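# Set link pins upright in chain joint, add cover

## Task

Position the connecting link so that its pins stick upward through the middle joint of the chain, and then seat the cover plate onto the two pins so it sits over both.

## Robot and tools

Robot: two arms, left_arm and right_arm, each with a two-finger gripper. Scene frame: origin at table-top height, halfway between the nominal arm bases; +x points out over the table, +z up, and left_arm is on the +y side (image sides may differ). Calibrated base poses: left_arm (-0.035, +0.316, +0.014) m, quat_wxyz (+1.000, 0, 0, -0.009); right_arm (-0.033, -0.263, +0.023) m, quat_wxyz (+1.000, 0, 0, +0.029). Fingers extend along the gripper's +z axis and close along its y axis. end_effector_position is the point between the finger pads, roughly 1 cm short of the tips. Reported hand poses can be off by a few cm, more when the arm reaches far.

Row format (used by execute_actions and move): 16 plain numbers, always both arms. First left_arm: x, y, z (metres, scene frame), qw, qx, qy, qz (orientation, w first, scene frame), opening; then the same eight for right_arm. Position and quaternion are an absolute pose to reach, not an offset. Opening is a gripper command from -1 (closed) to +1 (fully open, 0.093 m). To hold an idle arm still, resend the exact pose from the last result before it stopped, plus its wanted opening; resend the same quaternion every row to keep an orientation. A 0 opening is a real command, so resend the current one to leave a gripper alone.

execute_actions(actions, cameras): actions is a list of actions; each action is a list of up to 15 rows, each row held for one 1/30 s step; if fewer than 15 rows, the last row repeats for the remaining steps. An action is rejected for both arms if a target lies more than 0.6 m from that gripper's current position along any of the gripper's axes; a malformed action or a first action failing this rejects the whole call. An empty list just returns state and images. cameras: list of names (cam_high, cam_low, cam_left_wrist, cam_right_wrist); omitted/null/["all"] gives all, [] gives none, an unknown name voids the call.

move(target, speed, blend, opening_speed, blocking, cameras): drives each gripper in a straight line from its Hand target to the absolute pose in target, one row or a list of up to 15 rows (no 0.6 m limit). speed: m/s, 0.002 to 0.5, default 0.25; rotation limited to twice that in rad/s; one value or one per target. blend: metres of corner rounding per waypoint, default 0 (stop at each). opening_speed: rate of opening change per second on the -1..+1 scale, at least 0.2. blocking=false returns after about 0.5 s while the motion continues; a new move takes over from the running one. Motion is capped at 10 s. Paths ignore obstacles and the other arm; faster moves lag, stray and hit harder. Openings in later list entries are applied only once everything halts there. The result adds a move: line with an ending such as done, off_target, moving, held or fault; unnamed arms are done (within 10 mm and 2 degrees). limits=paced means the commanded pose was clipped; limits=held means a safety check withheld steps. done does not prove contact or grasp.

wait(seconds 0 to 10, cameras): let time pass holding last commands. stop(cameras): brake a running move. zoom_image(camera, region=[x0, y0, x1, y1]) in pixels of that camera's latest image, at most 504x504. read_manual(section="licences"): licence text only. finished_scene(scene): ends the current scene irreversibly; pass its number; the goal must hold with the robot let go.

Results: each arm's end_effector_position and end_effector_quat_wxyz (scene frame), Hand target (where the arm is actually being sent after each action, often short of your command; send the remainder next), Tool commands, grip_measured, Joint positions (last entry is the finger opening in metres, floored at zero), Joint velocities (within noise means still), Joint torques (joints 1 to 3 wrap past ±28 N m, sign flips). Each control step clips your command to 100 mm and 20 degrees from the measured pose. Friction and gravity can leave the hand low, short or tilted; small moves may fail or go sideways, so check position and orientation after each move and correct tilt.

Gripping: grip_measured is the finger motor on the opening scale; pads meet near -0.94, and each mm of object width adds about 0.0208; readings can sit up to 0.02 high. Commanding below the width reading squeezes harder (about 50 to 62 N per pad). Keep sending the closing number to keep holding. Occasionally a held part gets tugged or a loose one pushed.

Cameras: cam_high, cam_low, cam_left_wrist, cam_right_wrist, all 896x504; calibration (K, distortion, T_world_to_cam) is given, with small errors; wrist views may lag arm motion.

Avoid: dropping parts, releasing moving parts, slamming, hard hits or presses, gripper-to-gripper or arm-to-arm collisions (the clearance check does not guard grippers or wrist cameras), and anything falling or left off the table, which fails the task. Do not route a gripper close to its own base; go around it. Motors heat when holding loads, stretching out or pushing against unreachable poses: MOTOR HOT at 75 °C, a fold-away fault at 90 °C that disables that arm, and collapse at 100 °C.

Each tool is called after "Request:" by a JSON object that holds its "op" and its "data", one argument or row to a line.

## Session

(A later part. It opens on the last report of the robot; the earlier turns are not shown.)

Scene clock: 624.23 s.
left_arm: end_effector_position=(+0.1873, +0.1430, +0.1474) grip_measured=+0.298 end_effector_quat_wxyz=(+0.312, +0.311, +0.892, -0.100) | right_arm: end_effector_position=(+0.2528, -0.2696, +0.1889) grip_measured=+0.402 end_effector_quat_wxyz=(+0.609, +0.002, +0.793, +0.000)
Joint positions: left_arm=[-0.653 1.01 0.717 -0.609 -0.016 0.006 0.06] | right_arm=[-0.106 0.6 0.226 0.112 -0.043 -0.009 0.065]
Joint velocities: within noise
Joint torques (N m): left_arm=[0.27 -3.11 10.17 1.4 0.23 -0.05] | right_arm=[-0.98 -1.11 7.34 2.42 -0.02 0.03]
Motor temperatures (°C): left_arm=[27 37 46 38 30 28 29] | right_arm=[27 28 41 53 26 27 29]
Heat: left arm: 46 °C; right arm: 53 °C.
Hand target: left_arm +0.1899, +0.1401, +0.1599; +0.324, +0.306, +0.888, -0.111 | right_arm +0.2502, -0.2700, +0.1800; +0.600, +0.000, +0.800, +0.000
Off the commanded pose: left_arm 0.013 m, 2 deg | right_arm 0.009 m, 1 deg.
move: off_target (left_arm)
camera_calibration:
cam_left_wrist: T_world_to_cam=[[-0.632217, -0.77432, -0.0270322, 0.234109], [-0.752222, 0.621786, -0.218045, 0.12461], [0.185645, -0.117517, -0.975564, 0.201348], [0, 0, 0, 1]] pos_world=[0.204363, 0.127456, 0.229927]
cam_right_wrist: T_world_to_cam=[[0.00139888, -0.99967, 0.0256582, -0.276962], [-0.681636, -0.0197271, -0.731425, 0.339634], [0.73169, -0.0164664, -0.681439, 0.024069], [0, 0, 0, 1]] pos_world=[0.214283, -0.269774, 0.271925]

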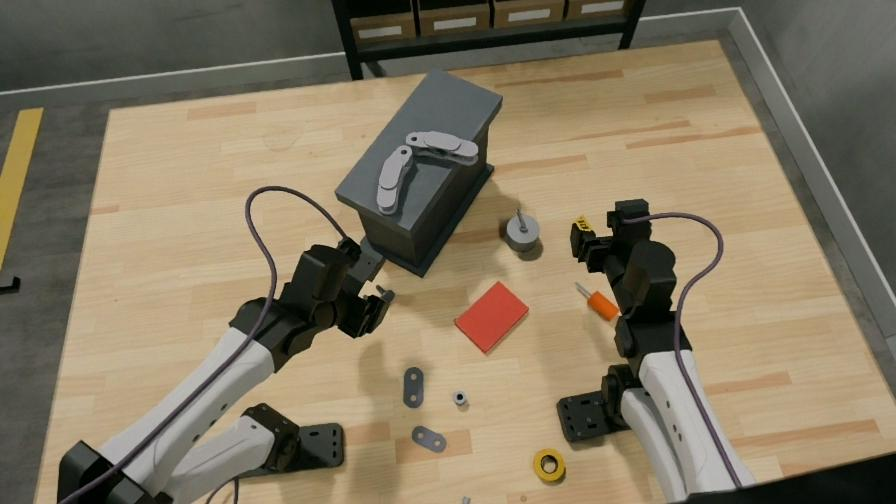

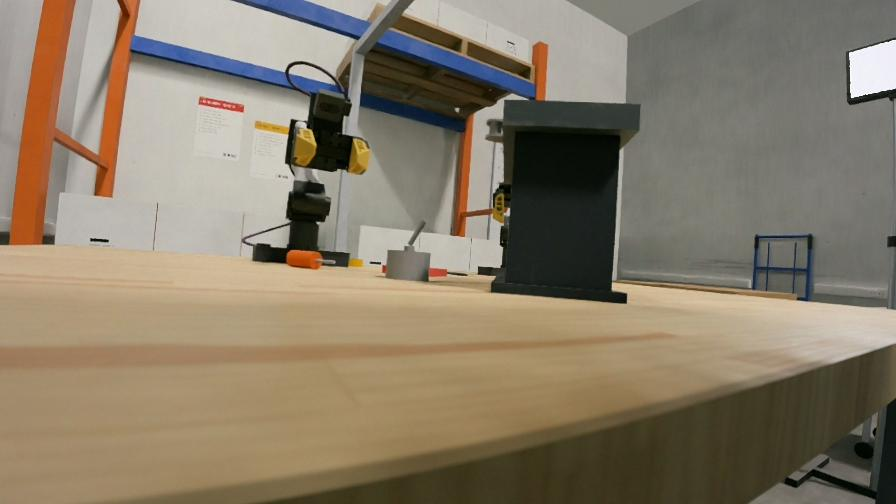

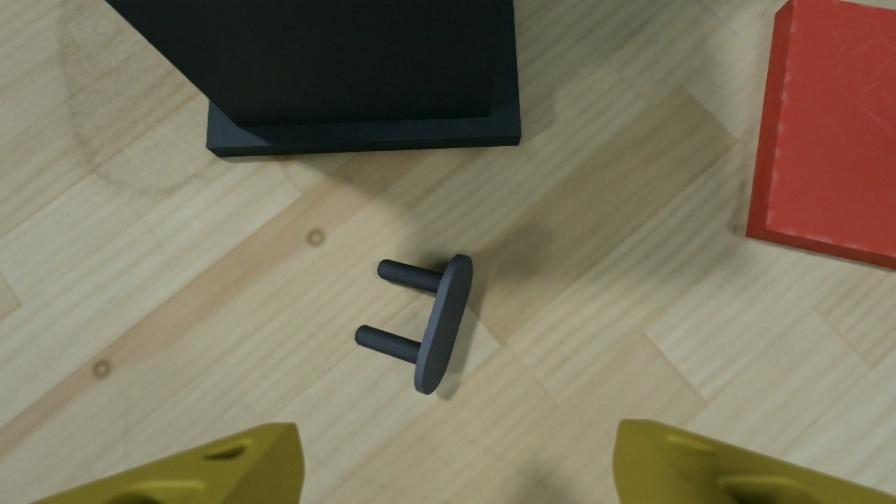

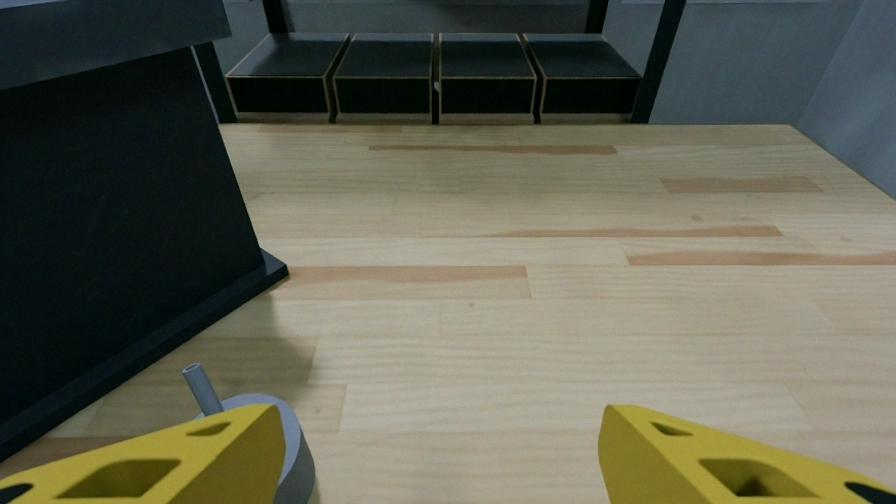

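Request:
{"op": "move", "data": {
  "target": [
    [0.26,0.33,0.25,0.5,0.0,0.866,0.0,0.3,0.22,-0.09,0.22,0.1168,-0.8873,0.4424,-0.0583,0.4],
    [0.26,0.33,0.25,0.5,0.0,0.866,0.0,0.3,0.20,0.09,0.19,0.1168,-0.8873,0.4424,-0.0583,0.4]
  ],
  "speed": 0.15,
  "blend": 0.03
}}

Scene clock: 655.67 s.
left_arm: end_effector_position=(+0.2550, +0.3300, +0.2348) grip_measured=+0.298 end_effector_quat_wxyz=(+0.483, +0.001, +0.876, +0.004) | right_arm: end_effector_position=(+0.1972, +0.0878, +0.1880) grip_measured=+0.402 end_effector_quat_wxyz=(-0.117, +0.889, -0.439, +0.053)
Joint positions: left_arm=[0.105 0.808 0.751 -0.507 0.067 0.052 0.06] | right_arm=[0.965 1.928 1.844 -1.243 0.085 -1.21 0.064]
Joint velocities: within noise
Joint torques (N m): left_arm=[0.29 -0.84 10.59 1.92 0.26 -0.05] | right_arm=[0.09 -9.24 10.11 0.77 0.23 0.2]
Motor temperatures (°C): left_arm=[27 35 54 38 29 28 28] | right_arm=[27 29 42 51 26 27 29]
Heat: left arm: 54 °C; right arm: 51 °C.
Hand target: left_arm +0.2594, +0.3300, +0.2500; +0.500, +0.000, +0.866, +0.000 | right_arm +0.2000, +0.0900, +0.1899; -0.117, +0.887, -0.442, +0.058
Off the commanded pose: left_arm 0.016 m, 2 deg | right_arm 0.004 m, 1 deg.
move: off_target (left_arm)
camera_calibration:
cam_left_wrist: T_world_to_cam=[[-0.0115751, -0.999615, -0.0252197, 0.339727], [-0.847135, 0.023203, -0.530871, 0.373505], [0.531252, 0.0152196, -0.847077, 0.13401], [0, 0, 0, 1]] pos_world=[0.249148, 0.32889, 0.320368]
cam_right_wrist: T_world_to_cam=[[0.750752, 0.608721, 0.256574, -0.252016], [0.462932, -0.76189, 0.45301, -0.07513], [0.471237, -0.221322, -0.853787, 0.171743], [0, 0, 0, 1]] pos_world=[0.14305, 0.134177, 0.245327]

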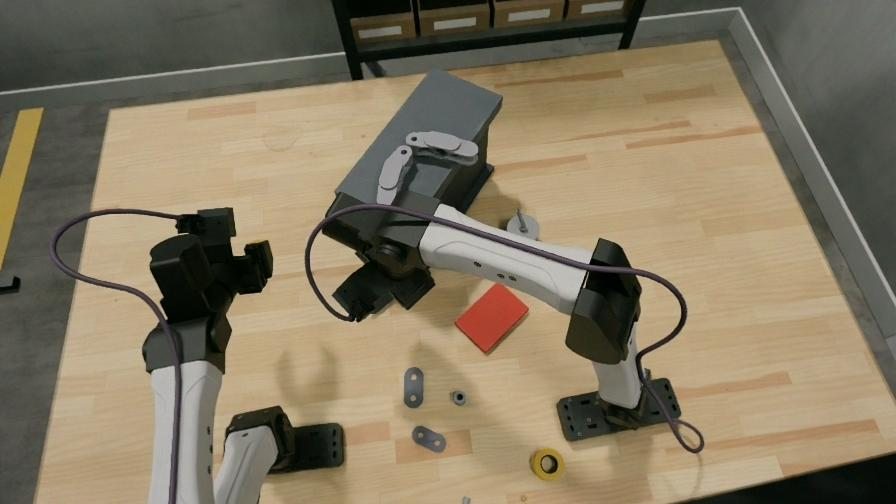

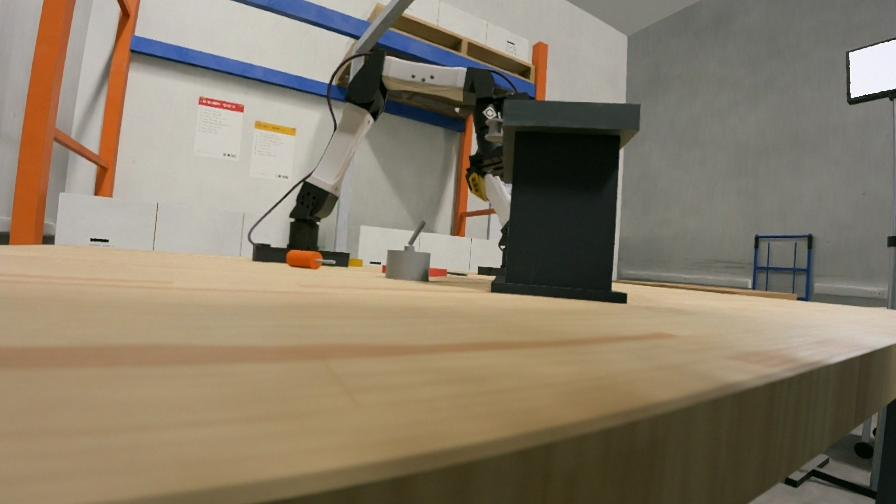

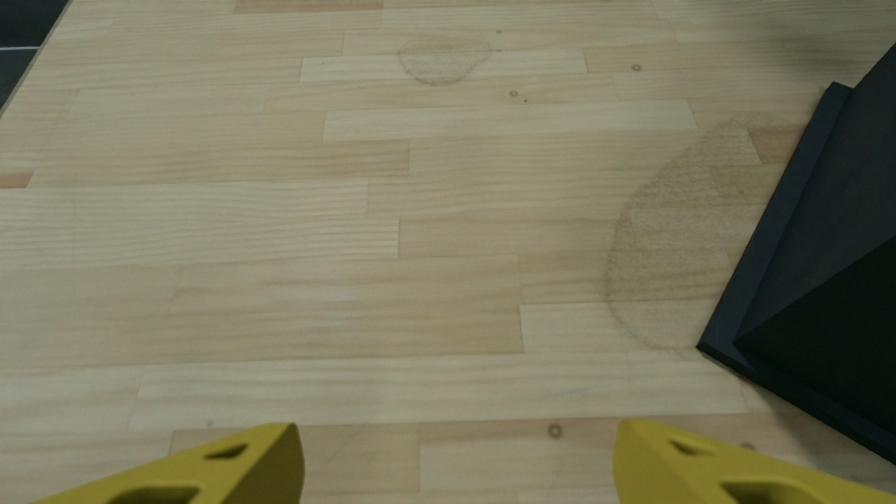

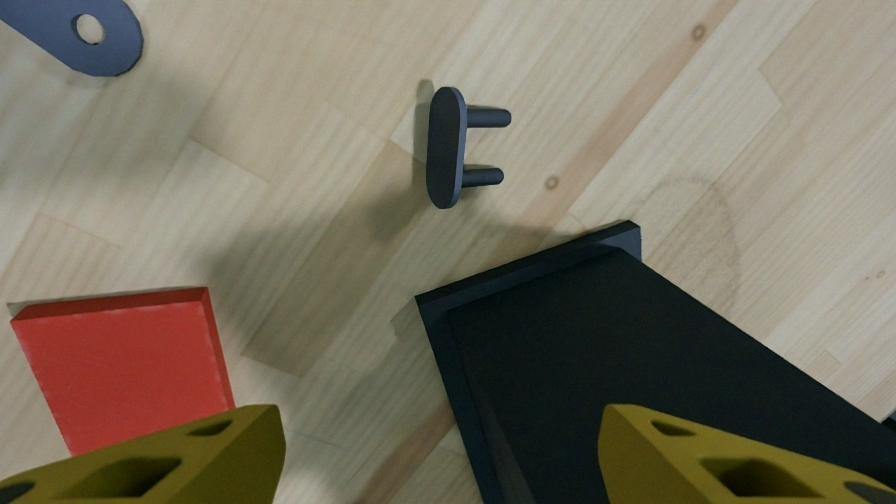

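Request:
{"op": "move", "data": {
  "target": [0.26,0.33,0.25,0.5,0.0,0.866,0.0,0.3,0.2317,0.1249,0.09,-0.0234,-0.8946,0.4460,0.0117,0.0],
  "speed": 0.12
}}

Scene clock: 691.80 s.
left_arm: end_effector_position=(+0.2550, +0.3299, +0.2349) grip_measured=+0.298 end_effector_quat_wxyz=(+0.483, +0.001, +0.876, +0.004) | right_arm: end_effector_position=(+0.2293, +0.1242, +0.0928) grip_measured=+0.002 end_effector_quat_wxyz=(+0.021, +0.895, -0.446, -0.006)
Joint positions: left_arm=[0.105 0.808 0.751 -0.507 0.067 0.052 0.06] | right_arm=[0.914 2.486 2.397 -1.526 -0.007 -1.244 0.045]
Joint velocities: within noise
Joint torques (N m): left_arm=[0.36 -0.84 10.63 1.93 0.26 -0.04] | right_arm=[-0.85 -12.36 9.37 0.06 -0.07 0.02]
Motor temperatures (°C): left_arm=[27 34 57 42 29 28 28] | right_arm=[27 34 43 45 26 27 29]
Heat: left arm: 57 °C; right arm: 45 °C.
Hand target: left_arm +0.2595, +0.3299, +0.2499; +0.500, +0.000, +0.866, +0.000 | right_arm +0.2316, +0.1249, +0.0900; +0.023, +0.895, -0.446, -0.012
Off the commanded pose: left_arm 0.016 m, 2 deg | right_arm 0.004 m, 1 deg.
move: off_target (left_arm)
camera_calibration:
cam_left_wrist: T_world_to_cam=[[-0.0118874, -0.999615, -0.0250545, 0.339711], [-0.846916, 0.0233859, -0.531212, 0.373556], [0.531594, 0.0149043, -0.846868, 0.13402], [0, 0, 0, 1]] pos_world=[0.249165, 0.328847, 0.320446]
cam_right_wrist: T_world_to_cam=[[0.780447, 0.623809, -0.0420098, -0.254717], [0.565067, -0.675005, 0.474413, -0.055348], [0.267587, -0.393993, -0.879299, 0.153948], [0, 0, 0, 1]] pos_world=[0.188874, 0.182189, 0.150924]

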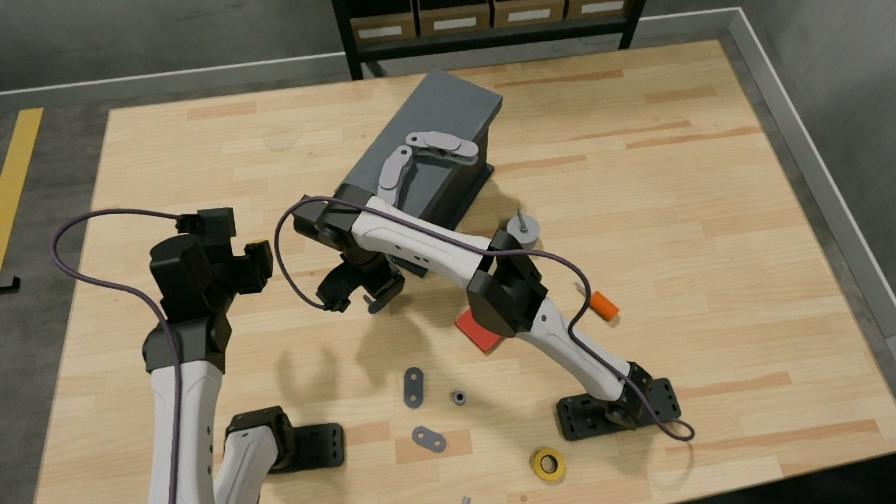

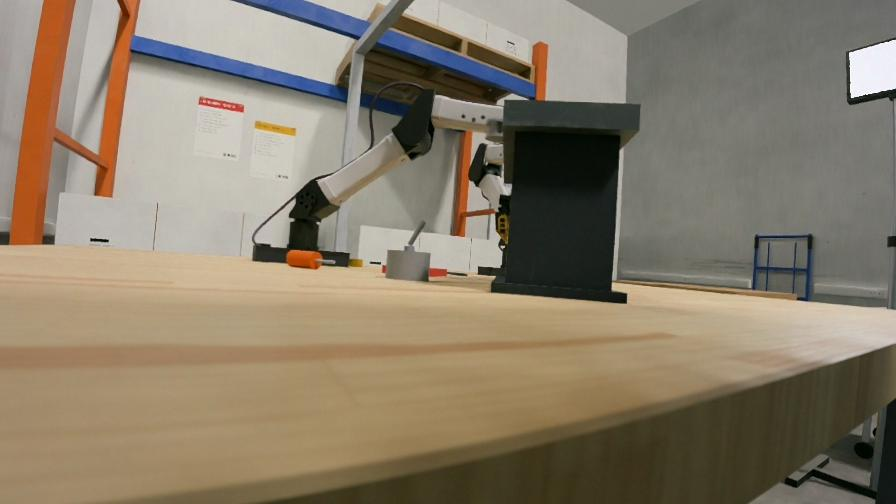

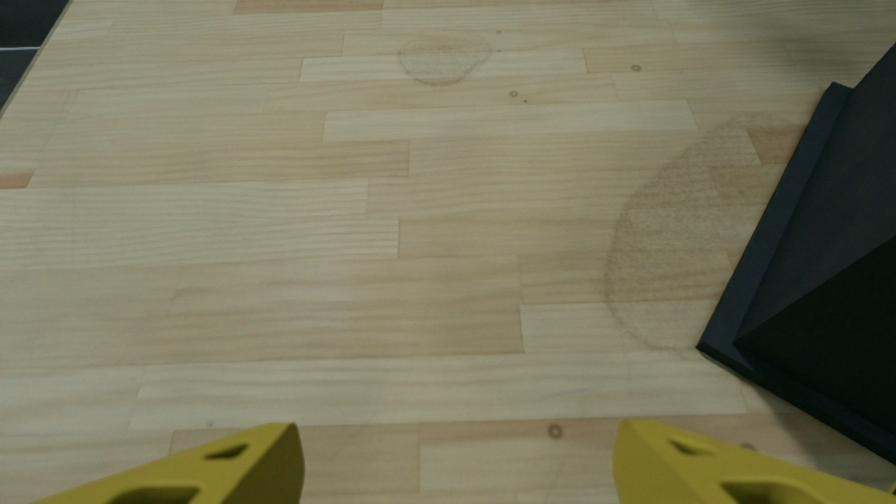

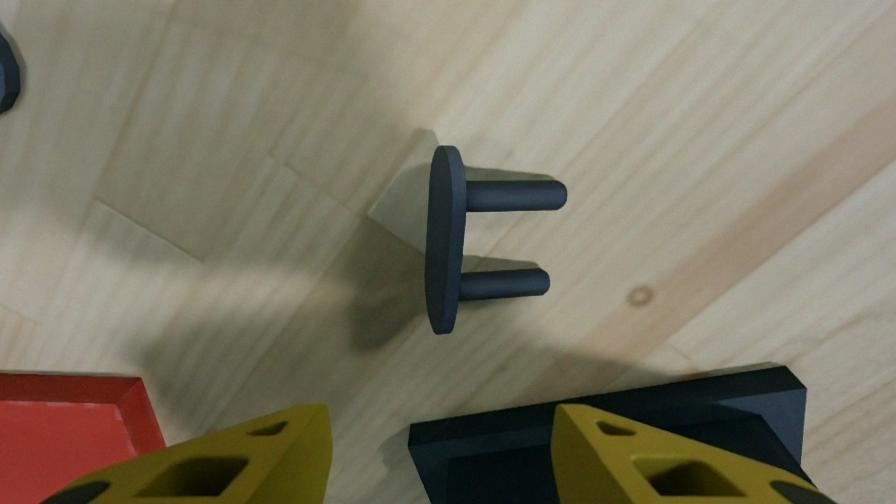

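Request:
{"op": "move", "data": {
  "target": [0.26,0.33,0.25,0.5,0.0,0.866,0.0,0.3,0.2287,0.1350,0.055,-0.0234,-0.8946,0.4460,0.0117,-0.2],
  "speed": 0.06,
  "cameras": ["cam_right_wrist"]
}}

Scene clock: 726.87 s.
left_arm: end_effector_position=(+0.2550, +0.3299, +0.2349) grip_measured=+0.298 end_effector_quat_wxyz=(+0.483, +0.001, +0.876, +0.004) | right_arm: end_effector_position=(+0.2349, +0.1327, +0.0657) grip_measured=-0.198 end_effector_quat_wxyz=(+0.014, +0.894, -0.447, -0.006)
Joint positions: left_arm=[0.105 0.808 0.751 -0.507 0.067 0.052 0.06] | right_arm=[0.914 2.514 2.34 -1.427 -0.008 -1.241 0.036]
Joint velocities: within noise
Joint torques (N m): left_arm=[0.34 -0.88 10.61 1.9 0.25 -0.04] | right_arm=[0.83 -12.7 6.08 0.28 -0.1 0.19]
Motor temperatures (°C): left_arm=[27 33 58 43 29 28 28] | right_arm=[27 47 44 41 26 27 29]
Heat: left arm: 58 °C; right arm: 47 °C.
Hand target: left_arm +0.2594, +0.3299, +0.2499; +0.500, +0.000, +0.866, +0.000 | right_arm +0.2286, +0.1348, +0.0552; +0.023, +0.895, -0.446, -0.012
Off the commanded pose: left_arm 0.016 m, 2 deg | right_arm 0.013 m, 1 deg.
move: off_target (left_arm, right_arm)
camera_calibration:
cam_right_wrist: T_world_to_cam=[[0.782632, 0.621838, -0.0283823, -0.266718], [0.559382, -0.682559, 0.470325, -0.0373029], [0.273093, -0.383968, -0.882037, 0.129471], [0, 0, 0, 1]] pos_world=[0.194251, 0.190106, 0.124173]
Images, in order (width x height): cam_right_wrist 896x504.

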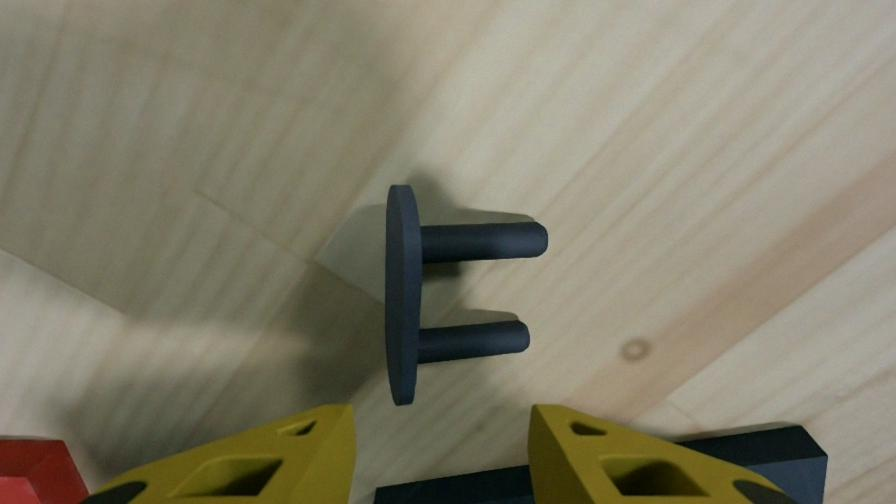

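Request:
{"op": "move", "data": {
  "target": [0.26,0.33,0.25,0.5,0.0,0.866,0.0,0.3,0.2240,0.1270,0.050,-0.0234,-0.8946,0.4460,0.0117,0.0],
  "speed": 0.06,
  "cameras": ["cam_right_wrist"]
}}

Scene clock: 749.57 s.
left_arm: end_effector_position=(+0.2551, +0.3299, +0.2350) grip_measured=+0.298 end_effector_quat_wxyz=(+0.483, +0.001, +0.875, +0.004) | right_arm: end_effector_position=(+0.2273, +0.1216, +0.0350) grip_measured=-0.002 end_effector_quat_wxyz=(+0.042, +0.893, -0.447, -0.010)
Joint positions: left_arm=[0.105 0.808 0.751 -0.507 0.067 0.052 0.06] | right_arm=[0.914 2.514 2.216 -1.358 -0.008 -1.241 0.045]
Joint velocities: within noise
Joint torques (N m): left_arm=[0.34 -0.9 10.59 1.93 0.27 -0.04] | right_arm=[0.66 -17.59 5.74 0.13 -0.09 0.17]
Motor temperatures (°C): left_arm=[27 33 59 44 29 28 28] | right_arm=[27 51 42 40 26 27 29]
Heat: left arm: 59 °C; right arm: 51 °C.
Hand target: left_arm +0.2595, +0.3299, +0.2500; +0.500, +0.000, +0.866, +0.000 | right_arm +0.2239, +0.1269, +0.0498; +0.024, +0.895, -0.446, -0.012
Off the commanded pose: left_arm 0.016 m, 2 deg | right_arm 0.016 m, 2 deg.
move: off_target (left_arm, right_arm)
camera_calibration:
cam_right_wrist: T_world_to_cam=[[0.781123, 0.618977, -0.0819435, -0.25217], [0.57431, -0.66078, 0.483258, -0.0326727], [0.244979, -0.424545, -0.871635, 0.111218], [0, 0, 0, 1]] pos_world=[0.188494, 0.181715, 0.0920671]
Images, in order (width x height): cam_right_wrist 896x504.

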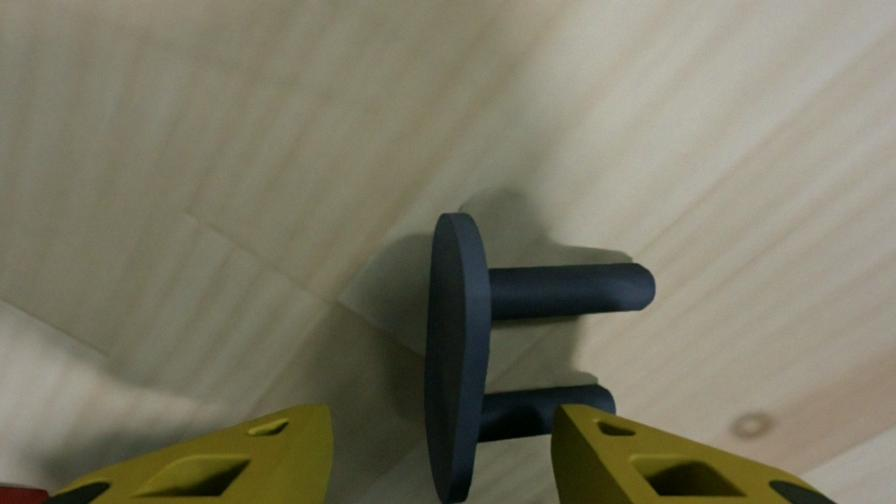

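Request:
{"op": "move", "data": {
  "target": [0.26,0.33,0.25,0.5,0.0,0.866,0.0,0.3,0.2260,0.1360,0.075,-0.0234,-0.8946,0.4460,0.0117,0.0],
  "speed": 0.06,
  "cameras": ["cam_right_wrist"]
}}

Scene clock: 765.00 s.
left_arm: end_effector_position=(+0.2551, +0.3299, +0.2350) grip_measured=+0.298 end_effector_quat_wxyz=(+0.483, +0.001, +0.875, +0.004) | right_arm: end_effector_position=(+0.2291, +0.1322, +0.0797) grip_measured=-0.002 end_effector_quat_wxyz=(+0.019, +0.895, -0.446, -0.007)
Joint positions: left_arm=[0.105 0.808 0.751 -0.507 0.067 0.052 0.06] | right_arm=[0.923 2.514 2.396 -1.492 -0.008 -1.235 0.045]
Joint velocities: within noise
Joint torques (N m): left_arm=[0.29 -0.84 10.59 1.93 0.26 -0.04] | right_arm=[0.59 -12.31 9.29 0.09 -0.05 0.19]
Motor temperatures (°C): left_arm=[27 33 60 44 29 28 28] | right_arm=[27 61 42 39 26 27 29]
Heat: left arm: 60 °C; right arm: 61 °C.
Hand target: left_arm +0.2595, +0.3299, +0.2500; +0.500, +0.000, +0.866, +0.000 | right_arm +0.2260, +0.1358, +0.0750; +0.023, +0.895, -0.446, -0.012
Off the commanded pose: left_arm 0.016 m, 2 deg | right_arm 0.007 m, 1 deg.
move: off_target (left_arm)
camera_calibration:
cam_right_wrist: T_world_to_cam=[[0.780552, 0.623953, -0.0376871, -0.260555], [0.564183, -0.677257, 0.47225, -0.0429985], [0.269138, -0.389878, -0.880659, 0.144832], [0, 0, 0, 1]] pos_world=[0.188656, 0.18992, 0.138034]
Images, in order (width x height): cam_right_wrist 896x504.

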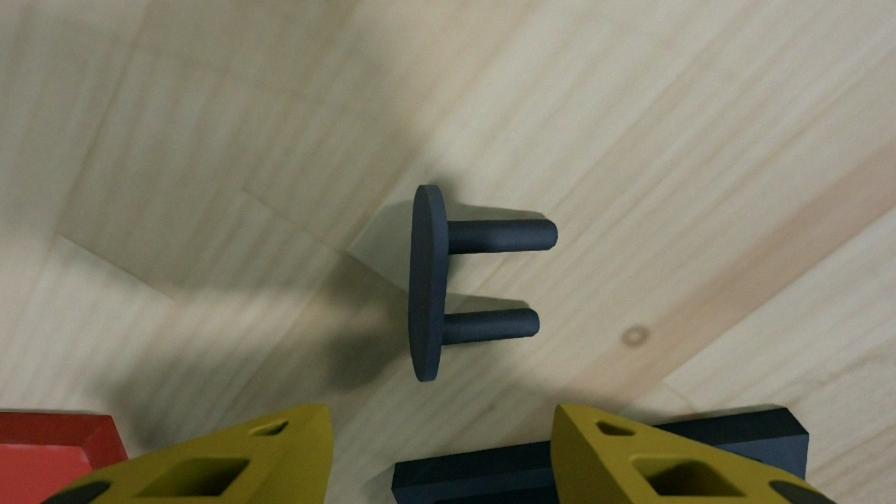

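Request:
{"op": "move", "data": {
  "target": [0.26,0.33,0.25,0.5,0.0,0.866,0.0,0.3,0.2230,0.1340,0.048,-0.0234,-0.8946,0.4460,0.0117,0.0],
  "speed": 0.06,
  "cameras": ["cam_right_wrist"]
}}

Scene clock: 778.83 s.
left_arm: end_effector_position=(+0.2551, +0.3299, +0.2350) grip_measured=+0.298 end_effector_quat_wxyz=(+0.483, +0.001, +0.875, +0.004) | right_arm: end_effector_position=(+0.2284, +0.1310, +0.0477) grip_measured=-0.002 end_effector_quat_wxyz=(+0.026, +0.894, -0.447, -0.007)
Joint positions: left_arm=[0.105 0.808 0.751 -0.507 0.067 0.052 0.06] | right_arm=[0.923 2.514 2.268 -1.378 -0.008 -1.232 0.045]
Joint velocities: within noise
Joint torques (N m): left_arm=[0.29 -0.8 10.65 1.92 0.27 -0.03] | right_arm=[0.7 -14.95 5.79 0.23 -0.06 0.22]
Motor temperatures (°C): left_arm=[27 33 60 45 29 28 28] | right_arm=[27 59 43 39 26 27 29]
Heat: left arm: 60 °C; right arm: 59 °C.
Hand target: left_arm +0.2595, +0.3299, +0.2500; +0.500, +0.000, +0.866, +0.000 | right_arm +0.2231, +0.1340, +0.0480; +0.024, +0.895, -0.446, -0.012
Off the commanded pose: left_arm 0.016 m, 2 deg | right_arm 0.006 m, 1 deg.
move: off_target (left_arm)
camera_calibration:
cam_right_wrist: T_world_to_cam=[[0.781891, 0.621377, -0.0503779, -0.259827], [0.565854, -0.673461, 0.475668, -0.0292641], [0.261641, -0.400427, -0.878181, 0.119381], [0, 0, 0, 1]] pos_world=[0.188481, 0.189546, 0.105668]
Images, in order (width x height): cam_right_wrist 896x504.

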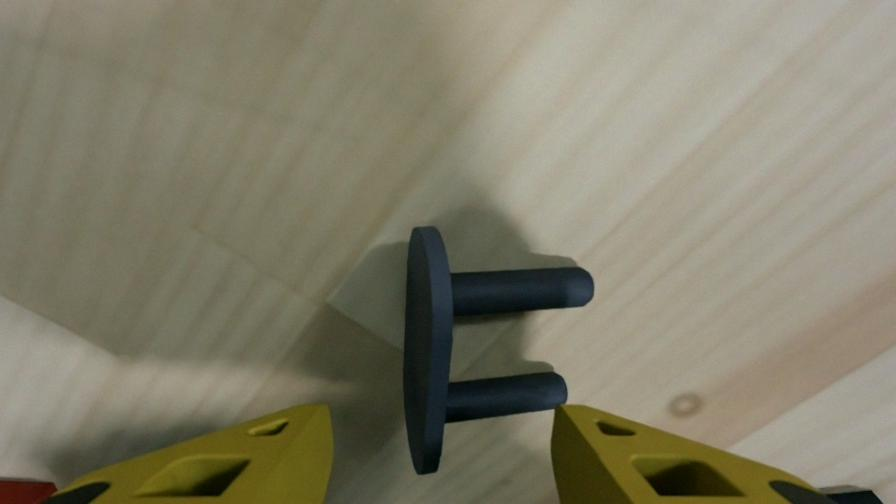

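Request:
{"op": "move", "data": {
  "target": [0.26,0.33,0.25,0.5,0.0,0.866,0.0,0.3,0.2215,0.1315,0.031,-0.0234,-0.8946,0.4460,0.0117,0.0],
  "speed": 0.05,
  "cameras": ["cam_right_wrist"]
}}

Scene clock: 796.00 s.
left_arm: end_effector_position=(+0.2551, +0.3299, +0.2350) grip_measured=+0.298 end_effector_quat_wxyz=(+0.483, +0.001, +0.875, +0.004) | right_arm: end_effector_position=(+0.2250, +0.1282, +0.0252) grip_measured=-0.002 end_effector_quat_wxyz=(+0.032, +0.894, -0.446, -0.009)
Joint positions: left_arm=[0.105 0.808 0.751 -0.507 0.067 0.052 0.06] | right_arm=[0.926 2.514 2.178 -1.3 -0.009 -1.232 0.045]
Joint velocities: within noise
Joint torques (N m): left_arm=[0.29 -0.9 10.63 1.91 0.25 -0.04] | right_arm=[0.61 -15.92 5.71 0.14 -0.09 0.21]
Motor temperatures (°C): left_arm=[27 32 61 45 29 28 27] | right_arm=[27 62 41 38 26 27 29]
Heat: left arm: 61 °C; right arm: 62 °C.
Hand target: left_arm +0.2595, +0.3300, +0.2500; +0.500, +0.000, +0.866, +0.000 | right_arm +0.2214, +0.1314, +0.0309; +0.024, +0.895, -0.446, -0.012
Off the commanded pose: left_arm 0.016 m, 2 deg | right_arm 0.007 m, 1 deg.
move: off_target (left_arm)
camera_calibration:
cam_right_wrist: T_world_to_cam=[[0.780061, 0.622555, -0.0626938, -0.256005], [0.571124, -0.667506, 0.477759, -0.0205319], [0.255583, -0.408487, -0.876251, 0.101747], [0, 0, 0, 1]] pos_world=[0.185421, 0.187234, 0.0829149]
Images, in order (width x height): cam_right_wrist 896x504.

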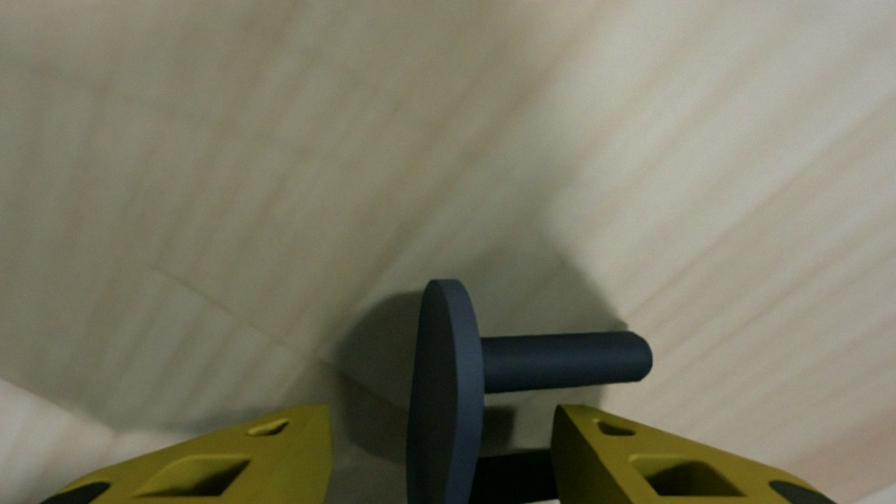

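Request:
{"op": "move", "data": {
  "target": [0.26,0.33,0.25,0.5,0.0,0.866,0.0,0.3,0.2215,0.1315,0.041,-0.0234,-0.8946,0.4460,0.0117,0.0],
  "speed": 0.05,
  "cameras": ["cam_right_wrist"]
}}

Scene clock: 822.57 s.
left_arm: end_effector_position=(+0.2551, +0.3299, +0.2350) grip_measured=+0.298 end_effector_quat_wxyz=(+0.483, +0.001, +0.875, +0.004) | right_arm: end_effector_position=(+0.2230, +0.1252, +0.0255) grip_measured=-0.002 end_effector_quat_wxyz=(+0.039, +0.894, -0.446, -0.010)
Joint positions: left_arm=[0.105 0.808 0.751 -0.507 0.067 0.052 0.06] | right_arm=[0.926 2.514 2.178 -1.315 -0.009 -1.232 0.045]
Joint velocities: within noise
Joint torques (N m): left_arm=[0.29 -0.9 10.65 1.91 0.26 -0.04] | right_arm=[0.55 -16.47 8.49 -0.06 -0.06 0.16]
Motor temperatures (°C): left_arm=[27 32 61 45 29 28 27] | right_arm=[27 69 40 37 26 27 29]
Heat: left arm: 61 °C; right arm: 69 °C.
Hand target: left_arm +0.2595, +0.3300, +0.2500; +0.500, +0.000, +0.866, +0.000 | right_arm +0.2213, +0.1313, +0.0408; +0.024, +0.895, -0.446, -0.012
Off the commanded pose: left_arm 0.016 m, 2 deg | right_arm 0.017 m, 2 deg.
move: off_target (left_arm, right_arm)
camera_calibration:
cam_right_wrist: T_world_to_cam=[[0.779486, 0.621691, -0.0768239, -0.251975], [0.575073, -0.661564, 0.481273, -0.0232339], [0.248379, -0.419325, -0.873198, 0.104147], [0, 0, 0, 1]] pos_world=[0.183904, 0.184951, 0.0827653]
Images, in order (width x height): cam_right_wrist 896x504.

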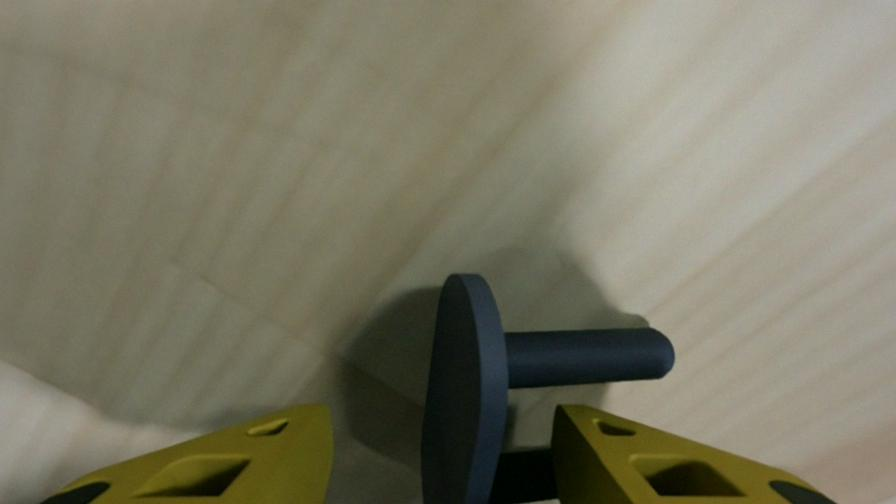

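Request:
{"op": "move", "data": {
  "target": [
    [0.26,0.33,0.25,0.5,0.0,0.866,0.0,0.3,0.2215,0.1315,0.10,-0.0234,-0.8946,0.4460,0.0117,0.0],
    [0.26,0.33,0.25,0.5,0.0,0.866,0.0,0.3,0.18,0.06,0.18,0.1168,-0.8873,0.4424,-0.0583,0.4]
  ],
  "speed": 0.15,
  "cameras": ["cam_right_wrist"]
}}

Scene clock: 834.73 s.
left_arm: end_effector_position=(+0.2551, +0.3299, +0.2350) grip_measured=+0.298 end_effector_quat_wxyz=(+0.483, +0.001, +0.875, +0.004) | right_arm: end_effector_position=(+0.1818, +0.0613, +0.1773) grip_measured=+0.398 end_effector_quat_wxyz=(-0.112, +0.888, -0.442, +0.053)
Joint positions: left_arm=[0.105 0.808 0.751 -0.507 0.067 0.052 0.06] | right_arm=[0.964 1.807 1.645 -1.175 0.086 -1.205 0.064]
Joint velocities: within noise
Joint torques (N m): left_arm=[0.34 -0.84 10.67 1.92 0.25 -0.05] | right_arm=[0.55 -11.04 6.3 0.94 0.22 0.23]
Motor temperatures (°C): left_arm=[27 32 62 45 29 28 27] | right_arm=[27 70 41 36 26 27 29]
Heat: left arm: 62 °C; right arm: 70 °C.
Hand target: left_arm +0.2595, +0.3300, +0.2500; +0.500, +0.000, +0.866, +0.000 | right_arm +0.1799, +0.0600, +0.1799; -0.117, +0.887, -0.442, +0.058
Off the commanded pose: left_arm 0.016 m, 2 deg | right_arm 0.004 m, 1 deg.
move: off_target (left_arm)
camera_calibration:
cam_right_wrist: T_world_to_cam=[[0.755786, 0.606076, 0.24791, -0.220777], [0.460468, -0.761084, 0.45686, -0.0836573], [0.465572, -0.231134, -0.854295, 0.165737], [0, 0, 0, 1]] pos_world=[0.128219, 0.108445, 0.234541]
Images, in order (width x height): cam_right_wrist 896x504.

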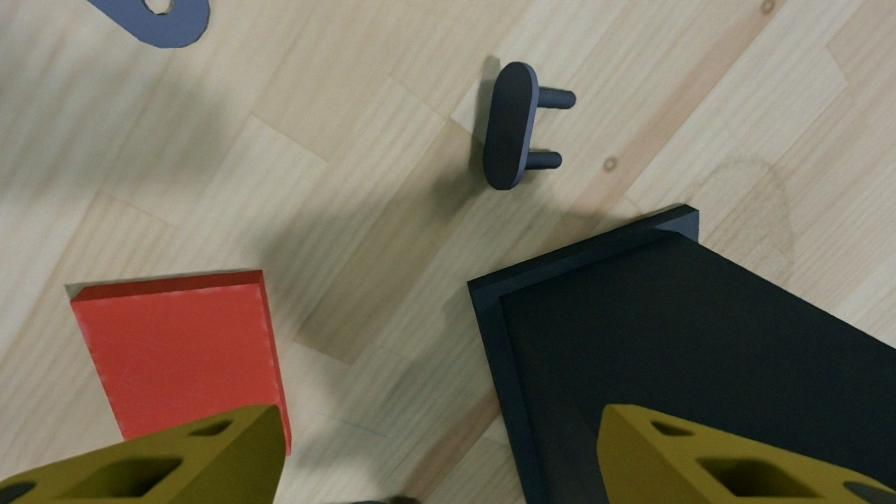

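Request:
{"op": "move", "data": {
  "target": [
    [0.26,0.33,0.25,0.5,0.0,0.866,0.0,0.3,0.22,-0.10,0.2,0.1168,-0.8873,0.4424,-0.0583,0.4],
    [0.22,0.33,0.18,0.5,0.0,0.866,0.0,0.3,0.25,-0.27,0.18,0.6,0.0,0.8,0.0,0.4]
  ],
  "speed": 0.2,
  "blend": 0.03,
  "cameras": ["cam_high"]
}}

Scene clock: 847.97 s.
left_arm: end_effector_position=(+0.2191, +0.3305, +0.1790) grip_measured=+0.298 end_effector_quat_wxyz=(+0.495, -0.005, +0.869, +0.002) | right_arm: end_effector_position=(+0.2512, -0.2705, +0.1864) grip_measured=+0.398 end_effector_quat_wxyz=(+0.604, -0.003, +0.797, +0.000)
Joint positions: left_arm=[0.138 0.563 0.461 -0.436 0.095 0.055 0.06] | right_arm=[-0.122 0.594 0.226 0.095 -0.065 -0.023 0.064]
Joint velocities: within noise
Joint torques (N m): left_arm=[0.29 -0.35 7.43 1.93 0.27 0.1] | right_arm=[0.57 -0.61 7.36 2.6 0.22 0.27]
Motor temperatures (°C): left_arm=[27 32 60 46 29 28 27] | right_arm=[27 60 41 38 26 27 29]
Heat: left arm: 60 °C; right arm: 60 °C.
Hand target: left_arm +0.2200, +0.3299, +0.1800; +0.500, +0.000, +0.866, +0.000 | right_arm +0.2500, -0.2700, +0.1801; +0.600, +0.000, +0.800, +0.000
Off the commanded pose: left_arm 0.001 m, 1 deg | right_arm 0.007 m, 1 deg.
move: done
Images, in order (width x height): cam_high 896x504.

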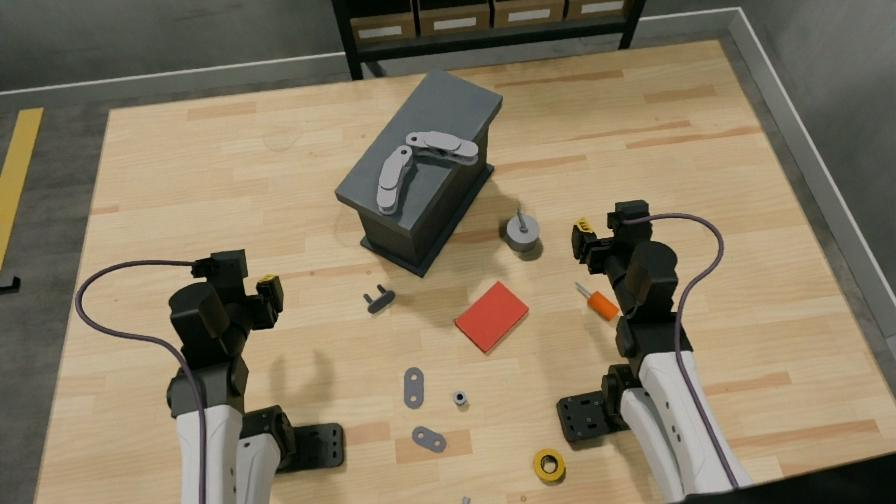

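Request:
{"op": "move", "data": {
  "target": [
    [0.22,0.33,0.18,0.5,0.0,0.866,0.0,0.3,0.22,-0.10,0.2,0.1707,-0.8785,0.4380,-0.0851,0.0],
    [0.22,0.33,0.18,0.5,0.0,0.866,0.0,0.3,0.222,0.123,0.075,0.1707,-0.8785,0.4380,-0.0851,0.0]
  ],
  "speed": 0.2,
  "blend": 0.03,
  "cameras": ["cam_right_wrist"]
}}

Scene clock: 893.67 s.
left_arm: end_effector_position=(+0.2191, +0.3305, +0.1792) grip_measured=+0.298 end_effector_quat_wxyz=(+0.495, -0.005, +0.869, +0.002) | right_arm: end_effector_position=(+0.2172, +0.1172, +0.0719) grip_measured=+0.002 end_effector_quat_wxyz=(-0.164, +0.882, -0.435, +0.080)
Joint positions: left_arm=[0.138 0.563 0.461 -0.436 0.095 0.055 0.06] | right_arm=[0.979 2.015 1.47 -0.683 0.133 -1.211 0.045]
Joint velocities: within noise
Joint torques (N m): left_arm=[0.32 -0.32 7.43 1.93 0.27 0.09] | right_arm=[-0.01 -10.17 10.1 1.21 0.23 0.22]
Motor temperatures (°C): left_arm=[27 32 53 44 29 28 27] | right_arm=[27 41 43 41 26 27 29]
Heat: left arm: 53 °C; right arm: 43 °C.
Hand target: left_arm +0.2199, +0.3300, +0.1801; +0.500, +0.000, +0.866, +0.000 | right_arm +0.2219, +0.1229, +0.0750; -0.171, +0.878, -0.438, +0.085
Off the commanded pose: left_arm 0.001 m, 1 deg | right_arm 0.008 m, 1 deg.
move: done
camera_calibration:
cam_right_wrist: T_world_to_cam=[[0.722712, 0.589989, 0.360001, -0.254206], [0.422615, -0.789385, 0.445274, 0.00316692], [0.546886, -0.169663, -0.819836, 0.0448027], [0, 0, 0, 1]] pos_world=[0.157877, 0.16008, 0.126835]
Images, in order (width x height): cam_right_wrist 896x504.

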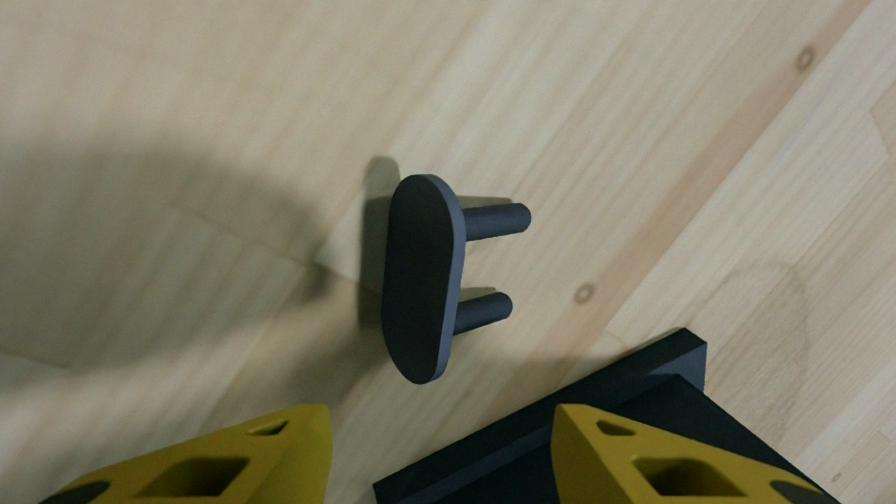

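Request:
{"op": "move", "data": {
  "target": [0.22,0.33,0.18,0.5,0.0,0.866,0.0,0.3,0.2285,0.1310,0.048,0.1707,-0.8785,0.4380,-0.0851,0.0],
  "speed": 0.06,
  "cameras": ["cam_right_wrist"]
}}

Scene clock: 913.13 s.
left_arm: end_effector_position=(+0.2192, +0.3305, +0.1792) grip_measured=+0.298 end_effector_quat_wxyz=(+0.495, -0.004, +0.869, +0.002) | right_arm: end_effector_position=(+0.2229, +0.1267, +0.0478) grip_measured=+0.002 end_effector_quat_wxyz=(-0.166, +0.881, -0.435, +0.080)
Joint positions: left_arm=[0.138 0.563 0.461 -0.436 0.096 0.055 0.06] | right_arm=[0.979 2.083 1.47 -0.611 0.134 -1.21 0.045]
Joint velocities: within noise
Joint torques (N m): left_arm=[0.34 -0.36 7.43 1.94 0.28 0.09] | right_arm=[-0.23 -10.43 9.4 1.24 0.21 0.2]
Motor temperatures (°C): left_arm=[27 31 52 44 29 28 27] | right_arm=[27 47 45 39 26 27 29]
Heat: left arm: 52 °C; right arm: 47 °C.
Hand target: left_arm +0.2200, +0.3299, +0.1801; +0.500, +0.000, +0.866, +0.000 | right_arm +0.2284, +0.1308, +0.0480; -0.171, +0.878, -0.438, +0.085
Off the commanded pose: left_arm 0.001 m, 1 deg | right_arm 0.007 m, 1 deg.
move: done
camera_calibration:
cam_right_wrist: T_world_to_cam=[[0.722348, 0.588034, 0.363909, -0.255218], [0.420701, -0.791334, 0.443624, 0.0197172], [0.548839, -0.167354, -0.819004, 0.0227809], [0, 0, 0, 1]] pos_world=[0.163558, 0.169492, 0.102787]
Images, in order (width x height): cam_right_wrist 896x504.

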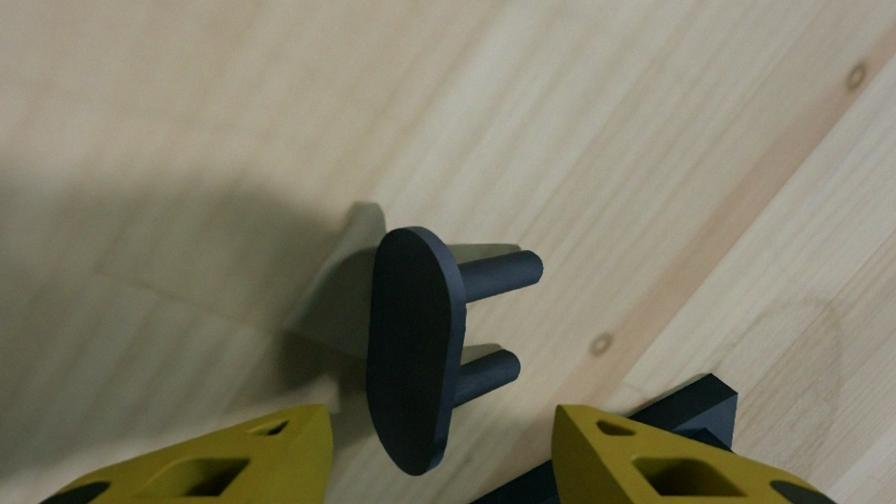

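Request:
{"op": "move", "data": {
  "target": [0.22,0.33,0.18,0.5,0.0,0.866,0.0,0.3,0.2305,0.1285,0.030,0.1707,-0.8785,0.4380,-0.0851,0.0],
  "speed": 0.05,
  "cameras": ["cam_right_wrist"]
}}

Scene clock: 928.60 s.
left_arm: end_effector_position=(+0.2192, +0.3305, +0.1792) grip_measured=+0.298 end_effector_quat_wxyz=(+0.495, -0.004, +0.869, +0.002) | right_arm: end_effector_position=(+0.2279, +0.1352, +0.0412) grip_measured=+0.002 end_effector_quat_wxyz=(-0.183, +0.878, -0.435, +0.082)
Joint positions: left_arm=[0.138 0.563 0.461 -0.436 0.096 0.055 0.06] | right_arm=[0.979 2.104 1.461 -0.546 0.134 -1.21 0.045]
Joint velocities: within noise
Joint torques (N m): left_arm=[0.31 -0.39 7.46 1.94 0.27 0.09] | right_arm=[-1.01 -10.41 6.15 1.29 0.2 0.07]
Motor temperatures (°C): left_arm=[27 31 52 44 29 28 27] | right_arm=[27 49 46 39 26 27 29]
Heat: left arm: 52 °C; right arm: 49 °C.
Hand target: left_arm +0.2200, +0.3299, +0.1801; +0.500, +0.000, +0.866, +0.000 | right_arm +0.2303, +0.1284, +0.0303; -0.171, +0.878, -0.438, +0.085
Off the commanded pose: left_arm 0.001 m, 1 deg | right_arm 0.013 m, 1 deg.
move: off_target (right_arm)
camera_calibration:
cam_right_wrist: T_world_to_cam=[[0.715584, 0.576574, 0.394337, -0.259497], [0.412935, -0.804491, 0.426941, 0.0314744], [0.563403, -0.142676, -0.813769, 0.00914411], [0, 0, 0, 1]] pos_world=[0.167543, 0.176245, 0.0963325]
Images, in order (width x height): cam_right_wrist 896x504.

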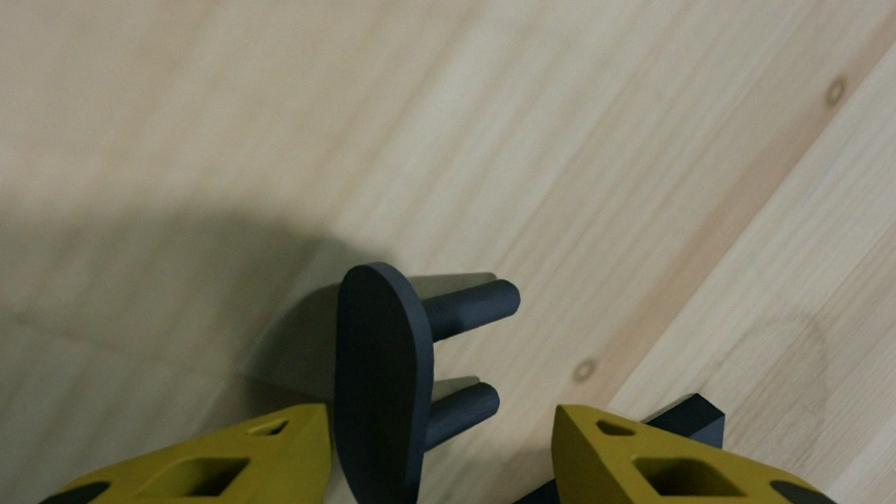

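Request:
{"op": "move", "data": {
  "target": [
    [0.22,0.33,0.18,0.5,0.0,0.866,0.0,0.3,0.225,0.125,0.085,0.1707,-0.8785,0.4380,-0.0851,0.0],
    [0.22,0.33,0.18,0.5,0.0,0.866,0.0,0.3,0.2300,0.1290,0.030,0.1707,-0.8785,0.4380,-0.0851,0.0]
  ],
  "speed": 0.08,
  "cameras": ["cam_right_wrist"]
}}

Scene clock: 949.03 s.
left_arm: end_effector_position=(+0.2192, +0.3305, +0.1792) grip_measured=+0.298 end_effector_quat_wxyz=(+0.495, -0.004, +0.869, +0.002) | right_arm: end_effector_position=(+0.2273, +0.1341, +0.0382) grip_measured=+0.002 end_effector_quat_wxyz=(-0.179, +0.879, -0.435, +0.081)
Joint positions: left_arm=[0.138 0.563 0.461 -0.436 0.096 0.055 0.06] | right_arm=[0.979 2.109 1.459 -0.547 0.134 -1.21 0.045]
Joint velocities: within noise
Joint torques (N m): left_arm=[0.32 -0.32 7.45 1.95 0.28 0.09] | right_arm=[-1.01 -10.71 6.46 1.27 0.19 0.13]
Motor temperatures (°C): left_arm=[27 31 51 44 29 28 27] | right_arm=[27 49 43 38 26 27 29]
Heat: left arm: 51 °C; right arm: 49 °C.
Hand target: left_arm +0.2200, +0.3299, +0.1801; +0.500, +0.000, +0.866, +0.000 | right_arm +0.2298, +0.1289, +0.0301; -0.171, +0.879, -0.438, +0.085
Off the commanded pose: left_arm 0.001 m, 1 deg | right_arm 0.010 m, 1 deg.
move: done
camera_calibration:
cam_right_wrist: T_world_to_cam=[[0.717101, 0.579143, 0.387762, -0.257741], [0.414598, -0.801674, 0.430613, 0.031284], [0.560245, -0.148027, -0.814993, 0.00838762], [0, 0, 0, 1]] pos_world=[0.167157, 0.17559, 0.0933067]
Images, in order (width x height): cam_right_wrist 896x504.

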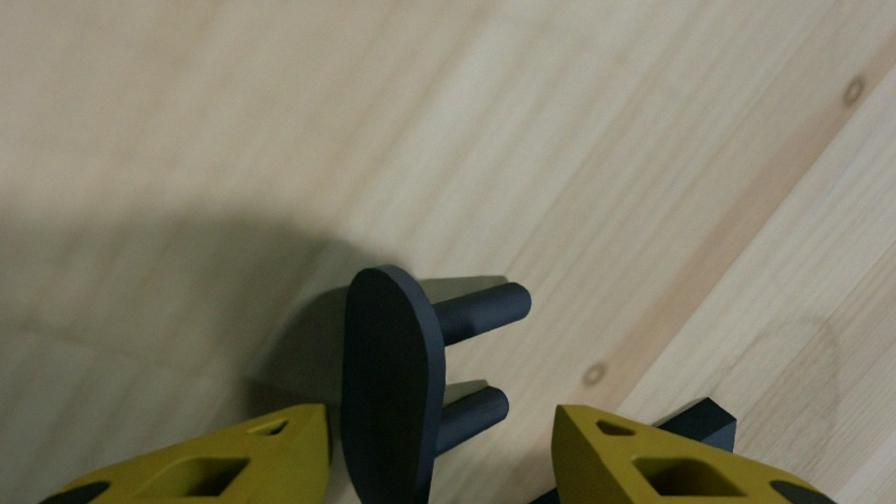

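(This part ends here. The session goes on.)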